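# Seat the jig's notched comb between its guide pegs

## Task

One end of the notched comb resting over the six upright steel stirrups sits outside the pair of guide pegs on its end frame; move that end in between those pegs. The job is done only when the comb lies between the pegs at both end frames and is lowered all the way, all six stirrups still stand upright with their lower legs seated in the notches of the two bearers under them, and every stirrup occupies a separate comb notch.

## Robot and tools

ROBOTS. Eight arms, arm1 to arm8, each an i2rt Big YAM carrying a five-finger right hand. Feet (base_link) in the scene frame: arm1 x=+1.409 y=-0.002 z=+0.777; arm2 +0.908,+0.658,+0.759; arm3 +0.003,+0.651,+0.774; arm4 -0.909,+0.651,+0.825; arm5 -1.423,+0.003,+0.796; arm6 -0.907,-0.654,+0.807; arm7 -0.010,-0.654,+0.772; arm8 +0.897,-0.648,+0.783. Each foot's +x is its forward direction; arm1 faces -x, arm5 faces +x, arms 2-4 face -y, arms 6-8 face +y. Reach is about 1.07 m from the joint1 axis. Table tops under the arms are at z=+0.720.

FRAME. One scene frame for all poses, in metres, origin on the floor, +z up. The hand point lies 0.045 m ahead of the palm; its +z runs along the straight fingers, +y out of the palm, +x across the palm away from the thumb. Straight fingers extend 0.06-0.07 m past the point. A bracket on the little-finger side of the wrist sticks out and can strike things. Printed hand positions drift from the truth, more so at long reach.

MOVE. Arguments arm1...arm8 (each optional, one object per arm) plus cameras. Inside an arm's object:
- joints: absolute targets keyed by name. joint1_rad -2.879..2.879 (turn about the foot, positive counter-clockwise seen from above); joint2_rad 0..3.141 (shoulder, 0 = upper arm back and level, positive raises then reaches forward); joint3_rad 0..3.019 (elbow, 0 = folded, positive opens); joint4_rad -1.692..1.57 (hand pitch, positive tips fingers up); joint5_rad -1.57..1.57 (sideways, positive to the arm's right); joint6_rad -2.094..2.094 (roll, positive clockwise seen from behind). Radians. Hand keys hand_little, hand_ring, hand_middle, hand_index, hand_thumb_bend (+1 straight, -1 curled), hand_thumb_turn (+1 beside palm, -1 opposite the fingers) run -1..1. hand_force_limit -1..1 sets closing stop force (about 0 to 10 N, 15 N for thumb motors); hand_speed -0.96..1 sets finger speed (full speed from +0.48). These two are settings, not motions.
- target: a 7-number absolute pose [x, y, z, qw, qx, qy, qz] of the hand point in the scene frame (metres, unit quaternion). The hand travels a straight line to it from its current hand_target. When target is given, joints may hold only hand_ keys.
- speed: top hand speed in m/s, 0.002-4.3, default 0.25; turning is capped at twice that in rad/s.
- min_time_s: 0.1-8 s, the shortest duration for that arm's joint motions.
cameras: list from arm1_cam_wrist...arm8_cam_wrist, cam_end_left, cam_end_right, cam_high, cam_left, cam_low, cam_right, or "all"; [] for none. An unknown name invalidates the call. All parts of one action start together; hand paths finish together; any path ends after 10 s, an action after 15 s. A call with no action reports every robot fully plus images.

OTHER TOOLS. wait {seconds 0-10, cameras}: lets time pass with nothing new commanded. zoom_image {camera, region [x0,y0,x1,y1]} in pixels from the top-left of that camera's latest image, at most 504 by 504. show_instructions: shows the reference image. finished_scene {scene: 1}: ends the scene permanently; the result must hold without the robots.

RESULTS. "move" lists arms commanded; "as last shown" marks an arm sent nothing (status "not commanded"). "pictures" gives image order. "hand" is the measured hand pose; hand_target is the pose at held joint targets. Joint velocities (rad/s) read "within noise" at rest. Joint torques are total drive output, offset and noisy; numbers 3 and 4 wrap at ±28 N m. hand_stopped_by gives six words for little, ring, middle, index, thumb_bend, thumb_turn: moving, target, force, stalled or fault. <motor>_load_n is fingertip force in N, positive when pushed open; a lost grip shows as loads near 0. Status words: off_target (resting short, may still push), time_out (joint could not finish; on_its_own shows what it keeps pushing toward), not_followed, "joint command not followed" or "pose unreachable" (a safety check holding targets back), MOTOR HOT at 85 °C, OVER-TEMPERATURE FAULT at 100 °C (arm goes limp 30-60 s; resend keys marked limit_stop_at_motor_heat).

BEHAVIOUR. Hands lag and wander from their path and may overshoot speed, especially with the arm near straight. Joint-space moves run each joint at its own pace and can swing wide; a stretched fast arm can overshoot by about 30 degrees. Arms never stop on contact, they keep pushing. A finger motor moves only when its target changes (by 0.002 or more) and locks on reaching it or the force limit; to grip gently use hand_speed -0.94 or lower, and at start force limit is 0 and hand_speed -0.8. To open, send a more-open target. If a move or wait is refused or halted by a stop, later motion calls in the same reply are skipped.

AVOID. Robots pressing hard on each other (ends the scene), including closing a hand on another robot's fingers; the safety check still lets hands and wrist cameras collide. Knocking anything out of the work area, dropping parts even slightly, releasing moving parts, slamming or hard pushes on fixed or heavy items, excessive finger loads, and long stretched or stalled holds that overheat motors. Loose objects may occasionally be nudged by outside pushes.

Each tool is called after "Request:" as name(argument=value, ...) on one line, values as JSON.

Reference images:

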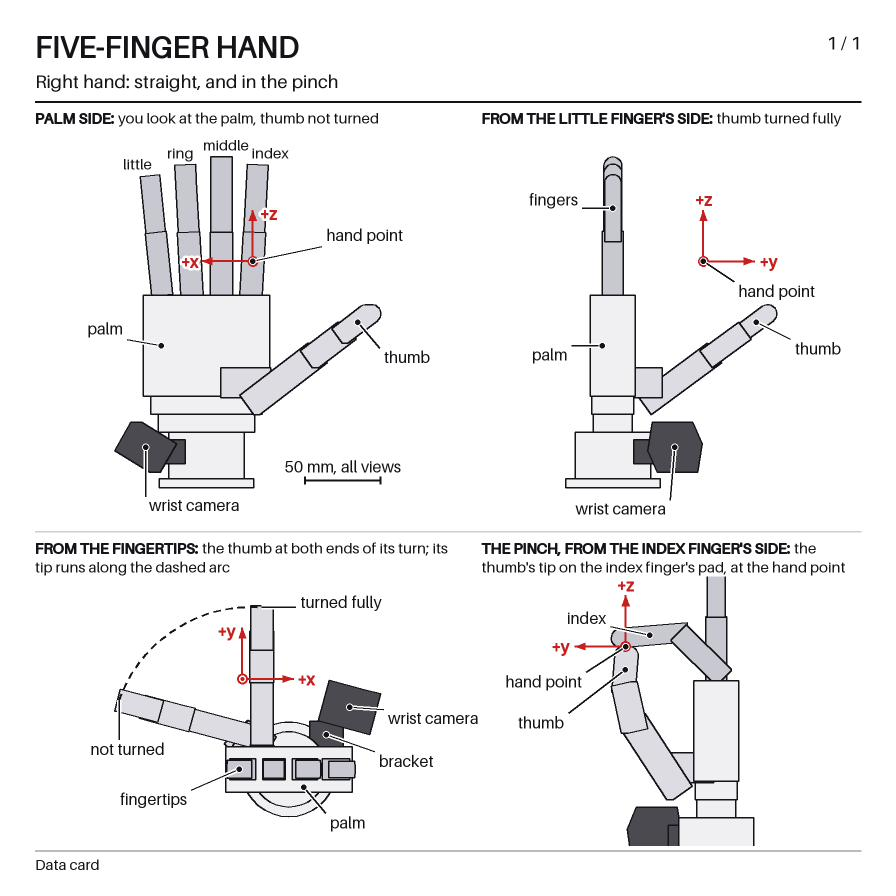

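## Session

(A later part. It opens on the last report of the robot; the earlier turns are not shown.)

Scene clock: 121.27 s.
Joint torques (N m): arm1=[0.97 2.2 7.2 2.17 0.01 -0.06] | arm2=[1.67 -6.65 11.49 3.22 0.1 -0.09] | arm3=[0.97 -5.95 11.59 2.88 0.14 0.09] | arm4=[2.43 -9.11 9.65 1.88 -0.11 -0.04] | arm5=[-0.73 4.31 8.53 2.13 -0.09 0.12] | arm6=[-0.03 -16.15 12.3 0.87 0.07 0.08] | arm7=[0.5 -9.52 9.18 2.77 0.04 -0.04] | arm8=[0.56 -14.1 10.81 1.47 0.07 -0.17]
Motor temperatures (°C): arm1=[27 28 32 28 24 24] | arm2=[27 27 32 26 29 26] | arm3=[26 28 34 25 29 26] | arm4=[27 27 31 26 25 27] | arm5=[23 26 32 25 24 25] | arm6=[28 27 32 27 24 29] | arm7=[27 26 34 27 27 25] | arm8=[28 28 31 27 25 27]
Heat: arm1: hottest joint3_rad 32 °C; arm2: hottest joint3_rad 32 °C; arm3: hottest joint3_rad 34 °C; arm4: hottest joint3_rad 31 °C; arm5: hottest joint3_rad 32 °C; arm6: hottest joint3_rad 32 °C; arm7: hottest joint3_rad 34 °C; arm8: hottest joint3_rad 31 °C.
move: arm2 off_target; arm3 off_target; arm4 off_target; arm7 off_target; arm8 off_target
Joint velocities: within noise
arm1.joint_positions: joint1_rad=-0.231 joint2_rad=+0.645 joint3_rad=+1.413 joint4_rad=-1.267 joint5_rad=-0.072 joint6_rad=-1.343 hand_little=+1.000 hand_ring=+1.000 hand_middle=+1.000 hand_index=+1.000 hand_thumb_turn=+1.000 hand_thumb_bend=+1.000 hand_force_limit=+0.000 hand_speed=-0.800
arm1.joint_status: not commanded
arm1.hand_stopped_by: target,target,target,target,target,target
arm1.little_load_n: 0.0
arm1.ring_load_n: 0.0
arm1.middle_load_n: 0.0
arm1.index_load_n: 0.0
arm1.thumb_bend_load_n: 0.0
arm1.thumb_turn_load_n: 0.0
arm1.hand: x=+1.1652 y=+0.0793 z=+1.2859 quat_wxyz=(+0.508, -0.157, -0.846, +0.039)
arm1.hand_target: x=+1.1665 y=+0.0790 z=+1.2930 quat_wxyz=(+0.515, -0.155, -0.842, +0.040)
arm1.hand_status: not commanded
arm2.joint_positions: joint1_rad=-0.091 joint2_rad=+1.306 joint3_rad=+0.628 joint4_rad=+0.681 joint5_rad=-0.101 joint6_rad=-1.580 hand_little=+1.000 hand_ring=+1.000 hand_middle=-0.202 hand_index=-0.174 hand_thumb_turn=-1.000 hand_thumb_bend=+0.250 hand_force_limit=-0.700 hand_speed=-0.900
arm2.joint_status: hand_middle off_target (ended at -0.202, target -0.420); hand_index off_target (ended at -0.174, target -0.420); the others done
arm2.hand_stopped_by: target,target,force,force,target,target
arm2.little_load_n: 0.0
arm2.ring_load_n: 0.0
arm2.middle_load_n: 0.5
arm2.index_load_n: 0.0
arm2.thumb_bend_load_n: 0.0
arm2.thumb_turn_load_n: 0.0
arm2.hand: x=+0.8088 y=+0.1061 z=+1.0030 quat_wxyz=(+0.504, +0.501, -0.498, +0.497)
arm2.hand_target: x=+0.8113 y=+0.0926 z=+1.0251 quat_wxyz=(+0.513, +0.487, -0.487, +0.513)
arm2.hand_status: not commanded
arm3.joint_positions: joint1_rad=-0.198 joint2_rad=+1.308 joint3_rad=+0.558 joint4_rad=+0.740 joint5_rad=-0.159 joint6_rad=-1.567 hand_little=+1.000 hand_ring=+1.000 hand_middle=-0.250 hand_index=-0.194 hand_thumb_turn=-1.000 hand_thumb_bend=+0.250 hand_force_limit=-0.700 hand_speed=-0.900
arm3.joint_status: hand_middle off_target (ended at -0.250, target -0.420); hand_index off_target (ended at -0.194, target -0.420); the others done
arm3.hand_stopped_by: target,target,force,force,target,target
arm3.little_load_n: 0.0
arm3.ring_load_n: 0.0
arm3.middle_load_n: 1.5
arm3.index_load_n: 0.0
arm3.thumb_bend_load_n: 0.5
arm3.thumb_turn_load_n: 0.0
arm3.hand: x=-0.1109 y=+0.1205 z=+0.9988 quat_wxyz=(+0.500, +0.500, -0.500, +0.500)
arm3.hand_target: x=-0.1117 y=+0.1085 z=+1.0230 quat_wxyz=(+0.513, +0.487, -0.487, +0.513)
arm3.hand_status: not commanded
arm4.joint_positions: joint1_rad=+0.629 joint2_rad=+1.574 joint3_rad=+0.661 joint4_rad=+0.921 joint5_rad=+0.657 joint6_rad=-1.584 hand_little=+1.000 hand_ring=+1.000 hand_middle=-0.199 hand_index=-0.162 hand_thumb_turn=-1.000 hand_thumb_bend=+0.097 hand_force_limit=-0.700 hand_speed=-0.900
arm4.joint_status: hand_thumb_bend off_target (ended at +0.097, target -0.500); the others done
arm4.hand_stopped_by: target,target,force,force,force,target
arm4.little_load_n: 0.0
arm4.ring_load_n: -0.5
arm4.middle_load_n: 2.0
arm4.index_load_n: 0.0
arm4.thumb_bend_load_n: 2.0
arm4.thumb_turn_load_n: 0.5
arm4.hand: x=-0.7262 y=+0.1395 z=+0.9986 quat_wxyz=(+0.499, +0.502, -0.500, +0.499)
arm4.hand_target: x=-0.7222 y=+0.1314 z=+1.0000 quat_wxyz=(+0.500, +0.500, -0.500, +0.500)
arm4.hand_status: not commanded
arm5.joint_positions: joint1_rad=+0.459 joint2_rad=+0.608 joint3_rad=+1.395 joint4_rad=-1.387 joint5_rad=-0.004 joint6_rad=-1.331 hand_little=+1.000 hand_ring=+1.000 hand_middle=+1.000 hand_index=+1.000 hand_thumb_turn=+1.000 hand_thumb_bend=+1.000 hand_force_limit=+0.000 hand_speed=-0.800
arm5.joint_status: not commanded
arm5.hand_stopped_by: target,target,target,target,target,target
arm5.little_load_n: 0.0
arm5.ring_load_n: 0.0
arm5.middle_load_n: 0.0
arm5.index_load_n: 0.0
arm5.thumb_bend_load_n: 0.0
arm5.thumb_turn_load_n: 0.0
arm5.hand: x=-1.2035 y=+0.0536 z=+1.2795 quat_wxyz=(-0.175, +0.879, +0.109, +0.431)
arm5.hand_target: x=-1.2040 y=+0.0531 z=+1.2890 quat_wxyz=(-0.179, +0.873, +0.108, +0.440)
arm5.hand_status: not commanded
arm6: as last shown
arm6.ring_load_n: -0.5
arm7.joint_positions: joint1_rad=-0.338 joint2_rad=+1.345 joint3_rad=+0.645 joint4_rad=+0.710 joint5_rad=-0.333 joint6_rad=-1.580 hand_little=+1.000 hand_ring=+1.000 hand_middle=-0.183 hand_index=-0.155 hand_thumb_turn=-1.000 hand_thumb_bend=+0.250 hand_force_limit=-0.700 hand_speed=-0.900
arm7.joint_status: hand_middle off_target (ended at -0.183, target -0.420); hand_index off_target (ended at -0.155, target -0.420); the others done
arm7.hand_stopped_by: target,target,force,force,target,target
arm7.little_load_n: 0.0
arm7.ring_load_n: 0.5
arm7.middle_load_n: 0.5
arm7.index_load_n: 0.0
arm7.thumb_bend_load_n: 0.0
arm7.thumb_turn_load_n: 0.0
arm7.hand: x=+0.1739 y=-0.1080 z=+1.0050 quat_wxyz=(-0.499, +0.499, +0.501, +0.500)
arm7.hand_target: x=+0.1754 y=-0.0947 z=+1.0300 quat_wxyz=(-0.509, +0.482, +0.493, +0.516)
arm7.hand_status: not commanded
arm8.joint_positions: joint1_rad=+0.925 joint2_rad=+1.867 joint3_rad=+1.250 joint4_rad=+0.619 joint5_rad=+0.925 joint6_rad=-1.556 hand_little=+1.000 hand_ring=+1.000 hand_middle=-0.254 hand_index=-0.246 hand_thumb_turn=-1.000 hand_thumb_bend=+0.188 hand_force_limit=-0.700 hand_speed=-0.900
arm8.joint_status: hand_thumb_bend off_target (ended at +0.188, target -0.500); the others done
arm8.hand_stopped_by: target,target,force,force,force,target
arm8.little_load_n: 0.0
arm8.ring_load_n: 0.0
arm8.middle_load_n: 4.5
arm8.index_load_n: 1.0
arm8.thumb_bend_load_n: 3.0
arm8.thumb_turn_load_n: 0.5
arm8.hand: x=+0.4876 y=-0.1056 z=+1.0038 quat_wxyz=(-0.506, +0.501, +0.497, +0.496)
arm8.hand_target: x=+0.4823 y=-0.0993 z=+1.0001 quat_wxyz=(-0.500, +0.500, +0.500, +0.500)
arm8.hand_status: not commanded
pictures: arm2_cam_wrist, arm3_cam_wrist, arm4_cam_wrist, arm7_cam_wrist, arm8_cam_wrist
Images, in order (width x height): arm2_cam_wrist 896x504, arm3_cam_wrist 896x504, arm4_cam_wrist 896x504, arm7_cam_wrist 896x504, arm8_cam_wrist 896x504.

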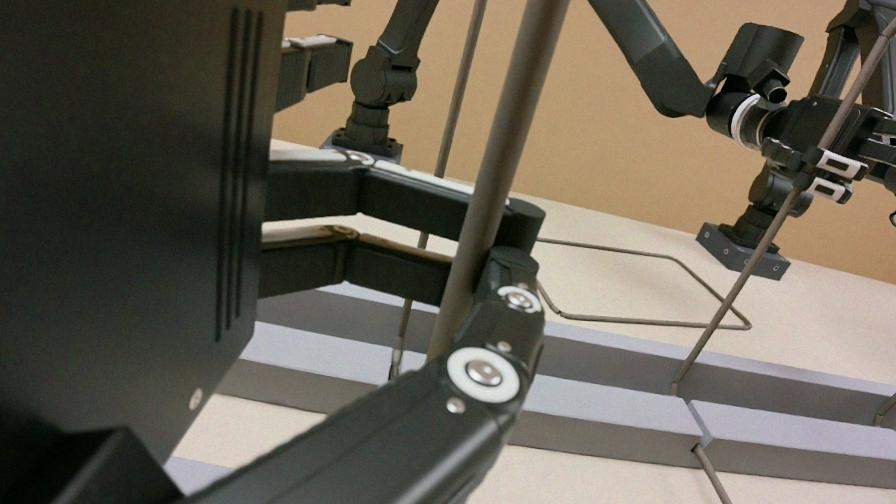

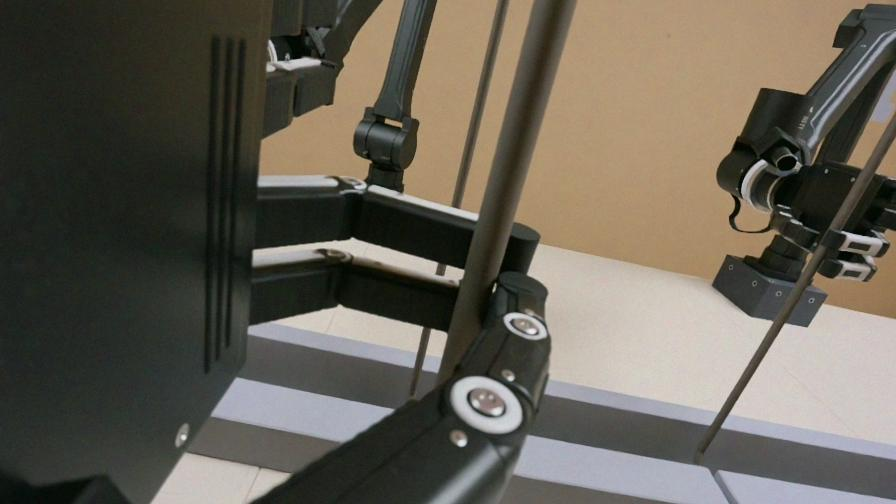

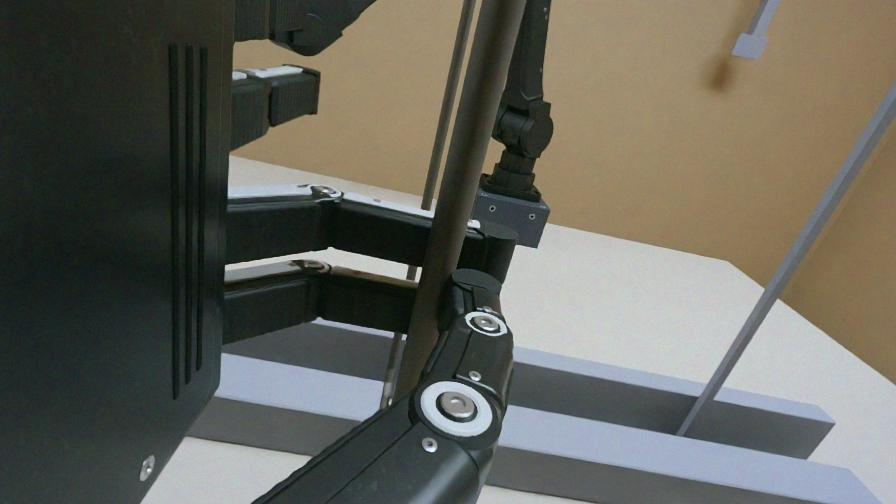

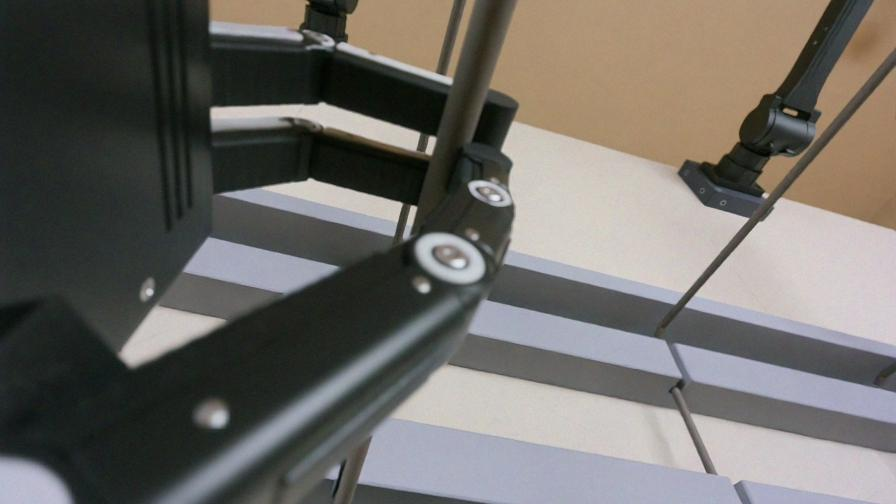

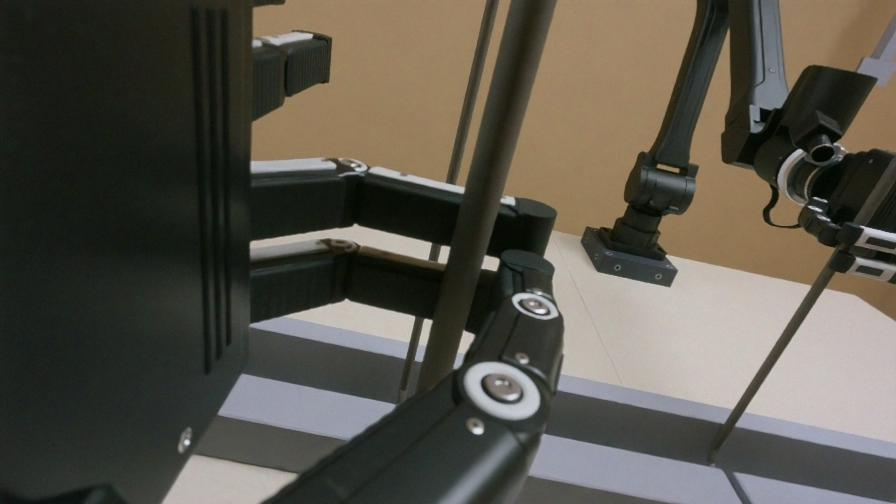

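Request:
move(arm2={"joints": {"hand_index": 0.6, "hand_middle": 0.6, "hand_thumb_bend": 0.4, "hand_speed": 0.0}}, arm3={"joints": {"hand_index": 0.6, "hand_middle": 0.6, "hand_thumb_bend": 0.4, "hand_speed": 0.0}}, arm4={"joints": {"hand_index": 0.6, "hand_middle": 0.6, "hand_thumb_bend": 0.4, "hand_speed": 0.0}}, arm6={"joints": {"hand_index": 0.6, "hand_middle": 0.6, "hand_thumb_bend": 0.4, "hand_speed": 0.0}}, arm7={"joints": {"hand_index": 0.6, "hand_middle": 0.6, "hand_thumb_bend": 0.4, "hand_speed": 0.0}}, arm8={"joints": {"hand_index": 0.6, "hand_middle": 0.6, "hand_thumb_bend": 0.4, "hand_speed": 0.0}})

Request:
move(arm2={"target": [0.811, 0.125, 1.025, 0.513, 0.487, -0.487, 0.513], "speed": 0.08}, arm3={"target": [-0.116, 0.142, 1.025, 0.513, 0.487, -0.487, 0.513], "speed": 0.08}, arm4={"target": [-0.718, 0.162, 1.0, 0.5, 0.5, -0.5, 0.5], "speed": 0.08}, arm6={"target": [-0.406, -0.122, 1.017, -0.5, 0.5, 0.5, 0.5], "speed": 0.08}, arm7={"target": [0.178, -0.125, 1.03, -0.509, 0.482, 0.493, 0.516], "speed": 0.08}, arm8={"target": [0.479, -0.130, 1.0, -0.5, 0.5, 0.5, 0.5], "speed": 0.08}, cameras=["arm4_cam_wrist"])

Request:
move(arm2={"joints": {"hand_thumb_bend": 0.0}}, arm3={"joints": {"hand_thumb_bend": 0.0}}, arm4={"joints": {"hand_thumb_bend": 0.0}}, arm6={"joints": {"hand_thumb_bend": 0.0}}, arm7={"joints": {"hand_thumb_bend": 0.0}}, arm8={"joints": {"hand_thumb_bend": 0.0}}, cameras=["arm2_cam_wrist", "arm3_cam_wrist", "arm7_cam_wrist", "arm4_cam_wrist", "arm6_cam_wrist", "arm8_cam_wrist"])

Scene clock: 132.83 s.
Joint torques (N m): arm1=[0.97 2.2 7.19 2.17 0.01 -0.06] | arm2=[1.79 -6.36 11.59 3.12 0.08 -0.11] | arm3=[0.79 -5.77 11.66 2.92 0.13 0.09] | arm4=[1.73 -9 9.63 1.55 -0.07 -0.05] | arm5=[1.08 4.31 8.05 2.18 -0.05 0.09] | arm6=[0.09 -16.26 12.27 0.85 0.06 0.08] | arm7=[0.56 -9.52 9.18 2.78 0.03 -0.03] | arm8=[0.32 -14.15 10.82 1.48 0.07 -0.16]
Motor temperatures (°C): arm1=[27 28 33 28 24 24] | arm2=[27 27 31 26 29 26] | arm3=[26 28 34 25 29 26] | arm4=[27 27 31 26 25 27] | arm5=[23 26 32 25 24 25] | arm6=[28 27 33 27 24 28] | arm7=[27 26 34 27 27 25] | arm8=[28 28 32 27 25 27]
Heat: arm1: hottest joint3_rad 33 °C; arm2: hottest joint3_rad 31 °C; arm3: hottest joint3_rad 34 °C; arm4: hottest joint3_rad 31 °C; arm5: hottest joint3_rad 32 °C; arm6: hottest joint3_rad 33 °C; arm7: hottest joint3_rad 34 °C; arm8: hottest joint3_rad 32 °C.
move: arm2 done; arm3 done; arm4 done; arm6 done; arm7 done; arm8 done
Joint velocities: within noise
arm1, arm5: as last shown
arm1.thumb_bend_load_n: 0.5
arm2.joint_positions: joint1_rad=-0.091 joint2_rad=+1.306 joint3_rad=+0.628 joint4_rad=+0.681 joint5_rad=-0.100 joint6_rad=-1.580 hand_little=+1.000 hand_ring=+1.000 hand_middle=+0.600 hand_index=+0.600 hand_thumb_turn=-1.000 hand_thumb_bend=+0.400 hand_force_limit=-0.700 hand_speed=+0.000
arm2.joint_status: all done
arm2.hand_stopped_by: target,target,target,target,target,target
arm2.little_load_n: 0.0
arm2.ring_load_n: 0.0
arm2.middle_load_n: 0.0
arm2.index_load_n: 0.0
arm2.thumb_bend_load_n: 0.0
arm2.thumb_turn_load_n: 0.0
arm2.hand: x=+0.8087 y=+0.1062 z=+1.0030 quat_wxyz=(+0.504, +0.500, -0.499, +0.497)
arm2.hand_target: x=+0.8112 y=+0.0926 z=+1.0251 quat_wxyz=(+0.513, +0.487, -0.487, +0.513)
arm2.hand_status: not commanded
arm3.joint_positions: joint1_rad=-0.198 joint2_rad=+1.308 joint3_rad=+0.558 joint4_rad=+0.740 joint5_rad=-0.159 joint6_rad=-1.567 hand_little=+1.000 hand_ring=+1.000 hand_middle=+0.600 hand_index=+0.600 hand_thumb_turn=-1.000 hand_thumb_bend=+0.400 hand_force_limit=-0.700 hand_speed=+0.000
arm3.joint_status: all done
arm3.hand_stopped_by: target,target,target,target,target,target
arm3.little_load_n: 0.0
arm3.ring_load_n: 0.0
arm3.middle_load_n: 0.0
arm3.index_load_n: 0.0
arm3.thumb_bend_load_n: 0.0
arm3.thumb_turn_load_n: 0.5
arm3.hand: x=-0.1110 y=+0.1205 z=+0.9988 quat_wxyz=(+0.500, +0.500, -0.500, +0.500)
arm3.hand_target: x=-0.1117 y=+0.1085 z=+1.0230 quat_wxyz=(+0.513, +0.487, -0.487, +0.513)
arm3.hand_status: not commanded
arm4.joint_positions: joint1_rad=+0.629 joint2_rad=+1.574 joint3_rad=+0.661 joint4_rad=+0.921 joint5_rad=+0.657 joint6_rad=-1.584 hand_little=+1.000 hand_ring=+1.000 hand_middle=+0.600 hand_index=+0.600 hand_thumb_turn=-1.000 hand_thumb_bend=+0.400 hand_force_limit=-0.700 hand_speed=+0.000
arm4.joint_status: all done
arm4.hand_stopped_by: target,target,target,target,target,target
arm4.little_load_n: 0.0
arm4.ring_load_n: 0.0
arm4.middle_load_n: 0.0
arm4.index_load_n: 0.0
arm4.thumb_bend_load_n: 0.0
arm4.thumb_turn_load_n: 0.0
arm4.hand: x=-0.7262 y=+0.1395 z=+0.9986 quat_wxyz=(+0.499, +0.502, -0.500, +0.499)
arm4.hand_target: x=-0.7222 y=+0.1314 z=+1.0000 quat_wxyz=(+0.500, +0.500, -0.500, +0.500)
arm4.hand_status: not commanded
arm5.index_load_n: 0.5
arm6.joint_positions: joint1_rad=-0.922 joint2_rad=+1.857 joint3_rad=+1.156 joint4_rad=+0.671 joint5_rad=-0.884 joint6_rad=-1.575 hand_little=+1.000 hand_ring=+1.000 hand_middle=+0.600 hand_index=+0.600 hand_thumb_turn=-1.000 hand_thumb_bend=+0.400 hand_force_limit=-0.700 hand_speed=+0.000
arm6.joint_status: all done
arm6.hand_stopped_by: target,target,target,target,target,target
arm6.little_load_n: 0.0
arm6.ring_load_n: 0.0
arm6.middle_load_n: 0.0
arm6.index_load_n: 0.0
arm6.thumb_bend_load_n: 0.0
arm6.thumb_turn_load_n: 0.0
arm6.hand: x=-0.4140 y=-0.1065 z=+0.9991 quat_wxyz=(-0.499, +0.509, +0.501, +0.492)
arm6.hand_target: x=-0.4060 y=-0.0970 z=+1.0171 quat_wxyz=(-0.500, +0.500, +0.500, +0.500)
arm6.hand_status: not commanded
arm7.joint_positions: joint1_rad=-0.338 joint2_rad=+1.345 joint3_rad=+0.645 joint4_rad=+0.710 joint5_rad=-0.333 joint6_rad=-1.580 hand_little=+1.000 hand_ring=+1.000 hand_middle=+0.600 hand_index=+0.600 hand_thumb_turn=-1.000 hand_thumb_bend=+0.400 hand_force_limit=-0.700 hand_speed=+0.000
arm7.joint_status: all done
arm7.hand_stopped_by: target,target,target,target,target,target
arm7.little_load_n: 0.0
arm7.ring_load_n: 0.0
arm7.middle_load_n: 0.0
arm7.index_load_n: 0.0
arm7.thumb_bend_load_n: 0.0
arm7.thumb_turn_load_n: 0.0
arm7.hand: x=+0.1740 y=-0.1080 z=+1.0050 quat_wxyz=(-0.499, +0.500, +0.501, +0.500)
arm7.hand_target: x=+0.1754 y=-0.0947 z=+1.0300 quat_wxyz=(-0.509, +0.482, +0.493, +0.516)
arm7.hand_status: not commanded
arm8.joint_positions: joint1_rad=+0.925 joint2_rad=+1.867 joint3_rad=+1.250 joint4_rad=+0.619 joint5_rad=+0.925 joint6_rad=-1.556 hand_little=+1.000 hand_ring=+1.000 hand_middle=+0.600 hand_index=+0.600 hand_thumb_turn=-1.000 hand_thumb_bend=+0.400 hand_force_limit=-0.700 hand_speed=+0.000
arm8.joint_status: all done
arm8.hand_stopped_by: target,target,target,target,target,target
arm8.little_load_n: 0.0
arm8.ring_load_n: 0.0
arm8.middle_load_n: 0.0
arm8.index_load_n: 0.0
arm8.thumb_bend_load_n: 0.0
arm8.thumb_turn_load_n: 0.0
arm8.hand: x=+0.4876 y=-0.1056 z=+1.0038 quat_wxyz=(-0.506, +0.501, +0.497, +0.496)
arm8.hand_target: x=+0.4823 y=-0.0993 z=+1.0001 quat_wxyz=(-0.500, +0.500, +0.500, +0.500)
arm8.hand_status: not commanded
pictures: none

Scene clock: 133.97 s.
Joint torques (N m): arm1=[1.03 2.14 7.2 2.17 0.01 -0.06] | arm2=[0.5 -7.88 7.88 2.66 -0.09 -0.09] | arm3=[0.03 -6.12 8.36 1.84 -0.12 0.1] | arm4=[3.19 -11.28 6.61 2.09 0.03 -0.06] | arm5=[0.91 2.9 8.18 2.07 -0.16 0.08] | arm6=[-1.03 -18.61 7.57 1.54 -0.11 0.08] | arm7=[-0.44 -10.87 6.05 2.54 -0.17 0] | arm8=[1.08 -16.67 7.87 2.14 0.13 -0.15]
Motor temperatures (°C): arm1=[27 28 33 28 24 24] | arm2=[27 27 31 26 29 26] | arm3=[26 28 34 25 29 26] | arm4=[27 27 31 26 25 27] | arm5=[23 26 32 25 24 25] | arm6=[28 28 33 27 24 28] | arm7=[27 26 34 27 27 25] | arm8=[28 28 32 27 25 27]
Heat: arm1: hottest joint3_rad 33 °C; arm2: hottest joint3_rad 31 °C; arm3: hottest joint3_rad 34 °C; arm4: hottest joint3_rad 31 °C; arm5: hottest joint3_rad 32 °C; arm6: hottest joint3_rad 33 °C; arm7: hottest joint3_rad 34 °C; arm8: hottest joint3_rad 32 °C.
move: arm2 done; arm3 done; arm4 done; arm6 off_target; arm7 done; arm8 done
Joint velocities: within noise
arm1, arm5: as last shown
arm1.middle_load_n: 0.5
arm1.thumb_bend_load_n: -0.5
arm2.joint_positions: joint1_rad=-0.091 joint2_rad=+1.240 joint3_rad=+0.598 joint4_rad=+0.681 joint5_rad=-0.106 joint6_rad=-1.580 hand_little=+1.000 hand_ring=+1.000 hand_middle=+0.600 hand_index=+0.600 hand_thumb_turn=-1.000 hand_thumb_bend=+0.400 hand_force_limit=-0.700 hand_speed=+0.000
arm2.joint_status: not commanded
arm2.hand_stopped_by: target,target,target,target,target,target
arm2.little_load_n: 0.0
arm2.ring_load_n: 0.0
arm2.middle_load_n: 0.0
arm2.index_load_n: 0.0
arm2.thumb_bend_load_n: 0.0
arm2.thumb_turn_load_n: 0.0
arm2.hand: x=+0.8115 y=+0.1217 z=+1.0210 quat_wxyz=(+0.513, +0.494, -0.487, +0.506)
arm2.hand_target: x=+0.8110 y=+0.1249 z=+1.0249 quat_wxyz=(+0.513, +0.487, -0.487, +0.513)
arm2.hand_status: done (0.005 m and 1.1 deg from the pose sent, 0.029 m and 2.9 deg at the start)
arm3.joint_positions: joint1_rad=-0.217 joint2_rad=+1.221 joint3_rad=+0.525 joint4_rad=+0.740 joint5_rad=-0.181 joint6_rad=-1.567 hand_little=+1.000 hand_ring=+1.000 hand_middle=+0.600 hand_index=+0.600 hand_thumb_turn=-1.000 hand_thumb_bend=+0.400 hand_force_limit=-0.700 hand_speed=+0.000
arm3.joint_status: not commanded
arm3.hand_stopped_by: target,target,target,target,target,target
arm3.little_load_n: 0.0
arm3.ring_load_n: 0.0
arm3.middle_load_n: 0.0
arm3.index_load_n: 0.0
arm3.thumb_bend_load_n: 0.0
arm3.thumb_turn_load_n: 0.0
arm3.hand: x=-0.1137 y=+0.1397 z=+1.0248 quat_wxyz=(+0.514, +0.490, -0.484, +0.512)
arm3.hand_target: x=-0.1161 y=+0.1420 z=+1.0251 quat_wxyz=(+0.513, +0.487, -0.487, +0.513)
arm3.hand_status: done (0.003 m and 0.5 deg from the pose sent, 0.034 m and 3.0 deg at the start)
arm4.joint_positions: joint1_rad=+0.675 joint2_rad=+1.557 joint3_rad=+0.631 joint4_rad=+0.921 joint5_rad=+0.710 joint6_rad=-1.584 hand_little=+1.000 hand_ring=+1.000 hand_middle=+0.600 hand_index=+0.600 hand_thumb_turn=-1.000 hand_thumb_bend=+0.400 hand_force_limit=-0.700 hand_speed=+0.000
arm4.joint_status: not commanded
arm4.hand_stopped_by: target,target,target,target,target,target
arm4.little_load_n: 0.0
arm4.ring_load_n: 0.0
arm4.middle_load_n: 0.0
arm4.index_load_n: 0.0
arm4.thumb_bend_load_n: 0.0
arm4.thumb_turn_load_n: 0.0
arm4.hand: x=-0.7198 y=+0.1596 z=+0.9947 quat_wxyz=(+0.500, +0.505, -0.502, +0.493)
arm4.hand_target: x=-0.7180 y=+0.1620 z=+0.9999 quat_wxyz=(+0.500, +0.500, -0.500, +0.500)
arm4.hand_status: done (0.006 m and 1.0 deg from the pose sent, 0.024 m and 0.3 deg at the start)
arm5.index_load_n: 0.0
arm6.joint_positions: joint1_rad=-0.944 joint2_rad=+1.853 joint3_rad=+1.156 joint4_rad=+0.671 joint5_rad=-0.914 joint6_rad=-1.575 hand_little=+1.000 hand_ring=+1.000 hand_middle=+0.600 hand_index=+0.600 hand_thumb_turn=-1.000 hand_thumb_bend=+0.400 hand_force_limit=-0.700 hand_speed=+0.000
arm6.joint_status: not commanded
arm6.hand_stopped_by: target,target,target,target,target,target
arm6.little_load_n: 0.0
arm6.ring_load_n: 0.0
arm6.middle_load_n: -0.5
arm6.index_load_n: 0.0
arm6.thumb_bend_load_n: 0.0
arm6.thumb_turn_load_n: 0.0
arm6.hand: x=-0.4079 y=-0.1158 z=+1.0014 quat_wxyz=(-0.501, +0.506, +0.502, +0.491)
arm6.hand_target: x=-0.4061 y=-0.1218 z=+1.0167 quat_wxyz=(-0.500, +0.500, +0.500, +0.500)
arm6.hand_status: off_target (0.017 m and 1.2 deg from the pose sent, 0.025 m and 1.3 deg at the start)
arm7.joint_positions: joint1_rad=-0.358 joint2_rad=+1.293 joint3_rad=+0.623 joint4_rad=+0.710 joint5_rad=-0.361 joint6_rad=-1.580 hand_little=+1.000 hand_ring=+1.000 hand_middle=+0.600 hand_index=+0.600 hand_thumb_turn=-1.000 hand_thumb_bend=+0.400 hand_force_limit=-0.700 hand_speed=+0.000
arm7.joint_status: not commanded
arm7.hand_stopped_by: target,target,target,target,target,target
arm7.little_load_n: 0.0
arm7.ring_load_n: 0.0
arm7.middle_load_n: 0.0
arm7.index_load_n: 0.0
arm7.thumb_bend_load_n: 0.0
arm7.thumb_turn_load_n: 0.5
arm7.hand: x=+0.1757 y=-0.1214 z=+1.0207 quat_wxyz=(-0.505, +0.488, +0.499, +0.508)
arm7.hand_target: x=+0.1779 y=-0.1249 z=+1.0300 quat_wxyz=(-0.509, +0.482, +0.493, +0.516)
arm7.hand_status: done (0.010 m and 1.4 deg from the pose sent, 0.030 m and 3.1 deg at the start)
arm8.joint_positions: joint1_rad=+0.967 joint2_rad=+1.867 joint3_rad=+1.232 joint4_rad=+0.619 joint5_rad=+0.970 joint6_rad=-1.556 hand_little=+1.000 hand_ring=+1.000 hand_middle=+0.600 hand_index=+0.600 hand_thumb_turn=-1.000 hand_thumb_bend=+0.400 hand_force_limit=-0.700 hand_speed=+0.000
arm8.joint_status: not commanded
arm8.hand_stopped_by: target,target,target,target,target,target
arm8.little_load_n: 0.0
arm8.ring_load_n: 0.0
arm8.middle_load_n: 0.0
arm8.index_load_n: 0.0
arm8.thumb_bend_load_n: 0.0
arm8.thumb_turn_load_n: 0.0
arm8.hand: x=+0.4777 y=-0.1282 z=+0.9959 quat_wxyz=(-0.499, +0.501, +0.502, +0.498)
arm8.hand_target: x=+0.4790 y=-0.1300 z=+1.0001 quat_wxyz=(-0.500, +0.500, +0.500, +0.500)
arm8.hand_status: done (0.005 m and 0.4 deg from the pose sent, 0.026 m and 0.9 deg at the start)
Images, in order (width x height): arm4_cam_wrist 896x504.

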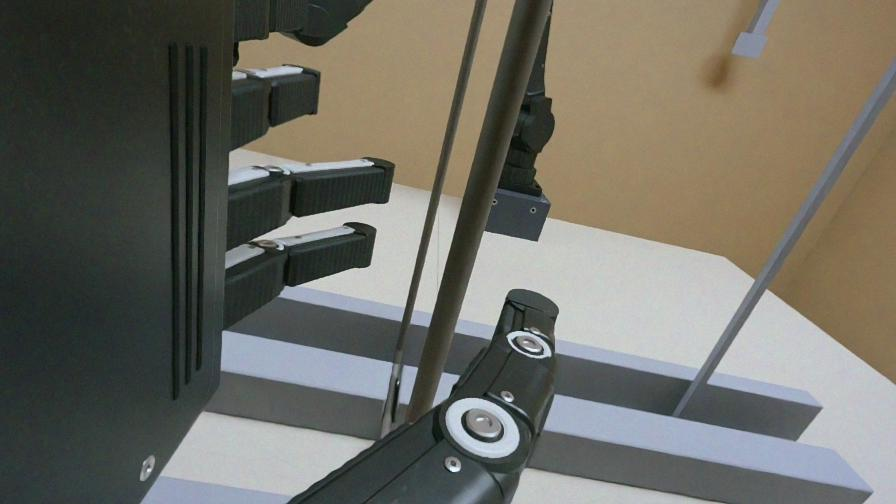

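Scene clock: 134.73 s.
Joint torques (N m): arm1=[1.03 2.2 7.2 2.17 0.01 -0.06] | arm2=[0.79 -7.82 7.88 2.59 -0.03 -0.11] | arm3=[0.09 -6.01 8.4 1.89 -0.13 0.1] | arm4=[2.26 -10.58 6.76 2.29 0.04 -0.1] | arm5=[0.73 4.42 8.24 2.11 -0.14 0.03] | arm6=[-1.26 -18.61 7.57 1.59 -0.11 0.08] | arm7=[-0.44 -10.87 6.05 2.55 -0.17 0] | arm8=[0.85 -16.67 7.87 2.14 0.12 -0.15]
Motor temperatures (°C): arm1=[27 28 33 28 24 24] | arm2=[27 27 31 26 29 26] | arm3=[26 28 34 25 29 26] | arm4=[27 27 31 26 25 27] | arm5=[23 26 32 25 24 25] | arm6=[28 28 33 27 24 28] | arm7=[27 26 34 27 27 25] | arm8=[28 28 32 27 25 27]
Heat: arm1: hottest joint3_rad 33 °C; arm2: hottest joint3_rad 31 °C; arm3: hottest joint3_rad 34 °C; arm4: hottest joint3_rad 31 °C; arm5: hottest joint3_rad 32 °C; arm6: hottest joint3_rad 33 °C; arm7: hottest joint3_rad 34 °C; arm8: hottest joint3_rad 32 °C.
move: arm2 done; arm3 done; arm4 done; arm6 done; arm7 done; arm8 done
Joint velocities: within noise
arm1, arm5: as last shown
arm1.middle_load_n: 0.0
arm1.thumb_bend_load_n: 0.0
arm2.joint_positions: joint1_rad=-0.091 joint2_rad=+1.240 joint3_rad=+0.598 joint4_rad=+0.681 joint5_rad=-0.106 joint6_rad=-1.580 hand_little=+1.000 hand_ring=+1.000 hand_middle=+0.600 hand_index=+0.600 hand_thumb_turn=-1.000 hand_thumb_bend=+0.000 hand_force_limit=-0.700 hand_speed=+0.000
arm2.joint_status: all done
arm2.hand_stopped_by: target,target,target,target,target,target
arm2.little_load_n: 0.0
arm2.ring_load_n: 0.0
arm2.middle_load_n: 0.0
arm2.index_load_n: 0.0
arm2.thumb_bend_load_n: 0.0
arm2.thumb_turn_load_n: 0.0
arm2.hand: x=+0.8116 y=+0.1217 z=+1.0210 quat_wxyz=(+0.512, +0.494, -0.487, +0.507)
arm2.hand_target: x=+0.8110 y=+0.1249 z=+1.0249 quat_wxyz=(+0.513, +0.487, -0.487, +0.513)
arm2.hand_status: not commanded
arm3.joint_positions: joint1_rad=-0.217 joint2_rad=+1.221 joint3_rad=+0.525 joint4_rad=+0.740 joint5_rad=-0.181 joint6_rad=-1.567 hand_little=+1.000 hand_ring=+1.000 hand_middle=+0.600 hand_index=+0.600 hand_thumb_turn=-1.000 hand_thumb_bend=+0.000 hand_force_limit=-0.700 hand_speed=+0.000
arm3.joint_status: all done
arm3.hand_stopped_by: target,target,target,target,target,target
arm3.little_load_n: 0.0
arm3.ring_load_n: 0.0
arm3.middle_load_n: 0.0
arm3.index_load_n: 0.0
arm3.thumb_bend_load_n: 0.0
arm3.thumb_turn_load_n: 0.0
arm3.hand: x=-0.1137 y=+0.1396 z=+1.0248 quat_wxyz=(+0.514, +0.490, -0.484, +0.512)
arm3.hand_target: x=-0.1160 y=+0.1420 z=+1.0251 quat_wxyz=(+0.513, +0.487, -0.487, +0.513)
arm3.hand_status: not commanded
arm4.joint_positions: joint1_rad=+0.675 joint2_rad=+1.557 joint3_rad=+0.631 joint4_rad=+0.921 joint5_rad=+0.710 joint6_rad=-1.584 hand_little=+1.000 hand_ring=+1.000 hand_middle=+0.600 hand_index=+0.600 hand_thumb_turn=-1.000 hand_thumb_bend=+0.000 hand_force_limit=-0.700 hand_speed=+0.000
arm4.joint_status: all done
arm4.hand_stopped_by: target,target,target,target,target,target
arm4.little_load_n: 0.0
arm4.ring_load_n: 0.0
arm4.middle_load_n: 0.0
arm4.index_load_n: 0.0
arm4.thumb_bend_load_n: 0.0
arm4.thumb_turn_load_n: 0.0
arm4.hand: x=-0.7198 y=+0.1596 z=+0.9947 quat_wxyz=(+0.500, +0.505, -0.502, +0.493)
arm4.hand_target: x=-0.7180 y=+0.1620 z=+0.9999 quat_wxyz=(+0.500, +0.500, -0.500, +0.500)
arm4.hand_status: not commanded
arm6.joint_positions: joint1_rad=-0.944 joint2_rad=+1.853 joint3_rad=+1.156 joint4_rad=+0.671 joint5_rad=-0.914 joint6_rad=-1.575 hand_little=+1.000 hand_ring=+1.000 hand_middle=+0.600 hand_index=+0.600 hand_thumb_turn=-1.000 hand_thumb_bend=+0.000 hand_force_limit=-0.700 hand_speed=+0.000
arm6.joint_status: all done
arm6.hand_stopped_by: target,target,target,target,target,target
arm6.little_load_n: 0.0
arm6.ring_load_n: 0.0
arm6.middle_load_n: 0.0
arm6.index_load_n: -0.5
arm6.thumb_bend_load_n: 0.0
arm6.thumb_turn_load_n: 0.0
arm6.hand: x=-0.4079 y=-0.1158 z=+1.0014 quat_wxyz=(-0.501, +0.506, +0.502, +0.491)
arm6.hand_target: x=-0.4060 y=-0.1218 z=+1.0167 quat_wxyz=(-0.500, +0.500, +0.500, +0.500)
arm6.hand_status: not commanded
arm7.joint_positions: joint1_rad=-0.358 joint2_rad=+1.293 joint3_rad=+0.623 joint4_rad=+0.710 joint5_rad=-0.361 joint6_rad=-1.580 hand_little=+1.000 hand_ring=+1.000 hand_middle=+0.600 hand_index=+0.600 hand_thumb_turn=-1.000 hand_thumb_bend=+0.000 hand_force_limit=-0.700 hand_speed=+0.000
arm7.joint_status: all done
arm7.hand_stopped_by: target,target,target,target,target,target
arm7.little_load_n: 0.0
arm7.ring_load_n: 0.0
arm7.middle_load_n: 0.0
arm7.index_load_n: 0.0
arm7.thumb_bend_load_n: 0.0
arm7.thumb_turn_load_n: 0.0
arm7.hand: x=+0.1756 y=-0.1214 z=+1.0207 quat_wxyz=(-0.505, +0.488, +0.499, +0.508)
arm7.hand_target: x=+0.1779 y=-0.1249 z=+1.0300 quat_wxyz=(-0.509, +0.482, +0.493, +0.516)
arm7.hand_status: not commanded
arm8.joint_positions: joint1_rad=+0.967 joint2_rad=+1.867 joint3_rad=+1.232 joint4_rad=+0.619 joint5_rad=+0.970 joint6_rad=-1.556 hand_little=+1.000 hand_ring=+1.000 hand_middle=+0.600 hand_index=+0.600 hand_thumb_turn=-1.000 hand_thumb_bend=+0.000 hand_force_limit=-0.700 hand_speed=+0.000
arm8.joint_status: all done
arm8.hand_stopped_by: target,target,target,target,target,target
arm8.little_load_n: -0.5
arm8.ring_load_n: 0.0
arm8.middle_load_n: 0.0
arm8.index_load_n: 0.0
arm8.thumb_bend_load_n: 0.0
arm8.thumb_turn_load_n: 0.0
arm8.hand: x=+0.4778 y=-0.1283 z=+0.9959 quat_wxyz=(-0.499, +0.501, +0.502, +0.498)
arm8.hand_target: x=+0.4790 y=-0.1300 z=+1.0001 quat_wxyz=(-0.500, +0.500, +0.500, +0.500)
arm8.hand_status: not commanded
pictures: arm2_cam_wrist, arm3_cam_wrist, arm4_cam_wrist, arm6_cam_wrist, arm7_cam_wrist, arm8_cam_wrist
Images, in order (width x height): arm2_cam_wrist 896x504, arm3_cam_wrist 896x504, arm4_cam_wrist 896x504, arm6_cam_wrist 896x504, arm7_cam_wrist 896x504, arm8_cam_wrist 896x504.

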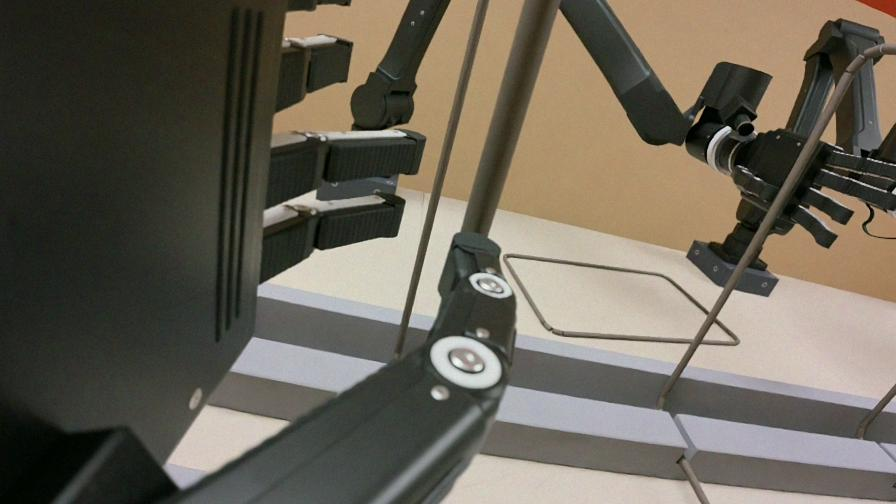

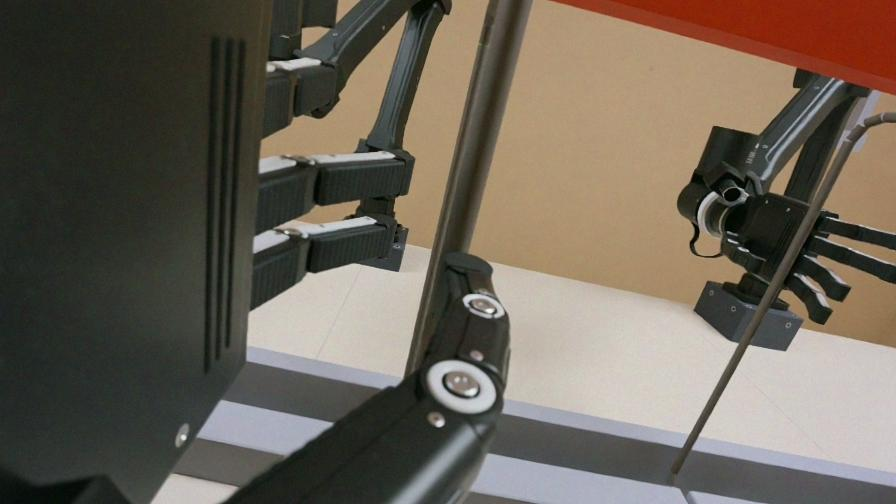

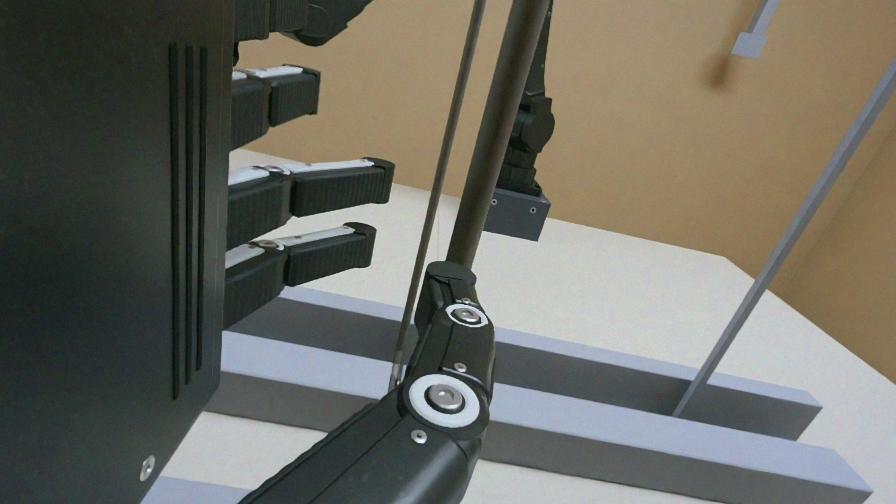

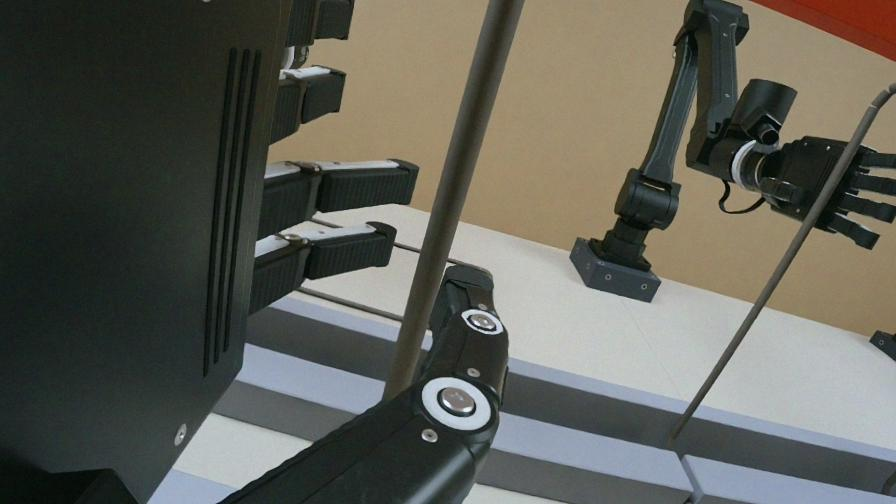

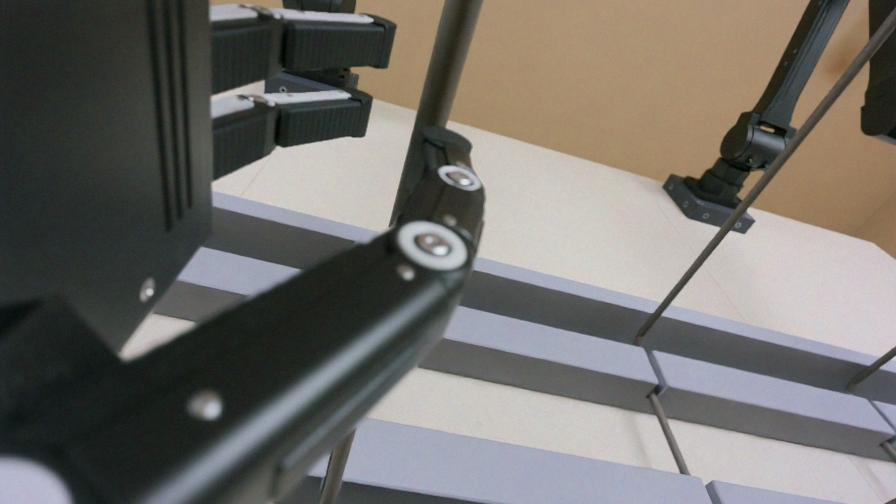

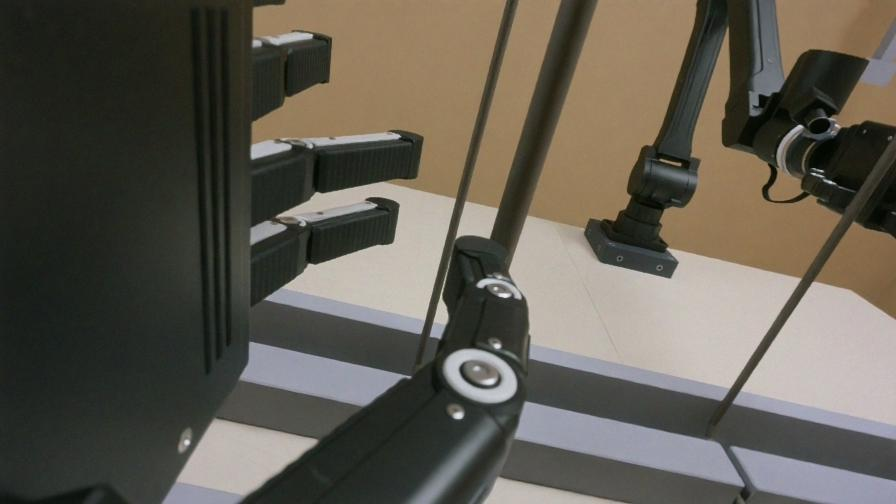

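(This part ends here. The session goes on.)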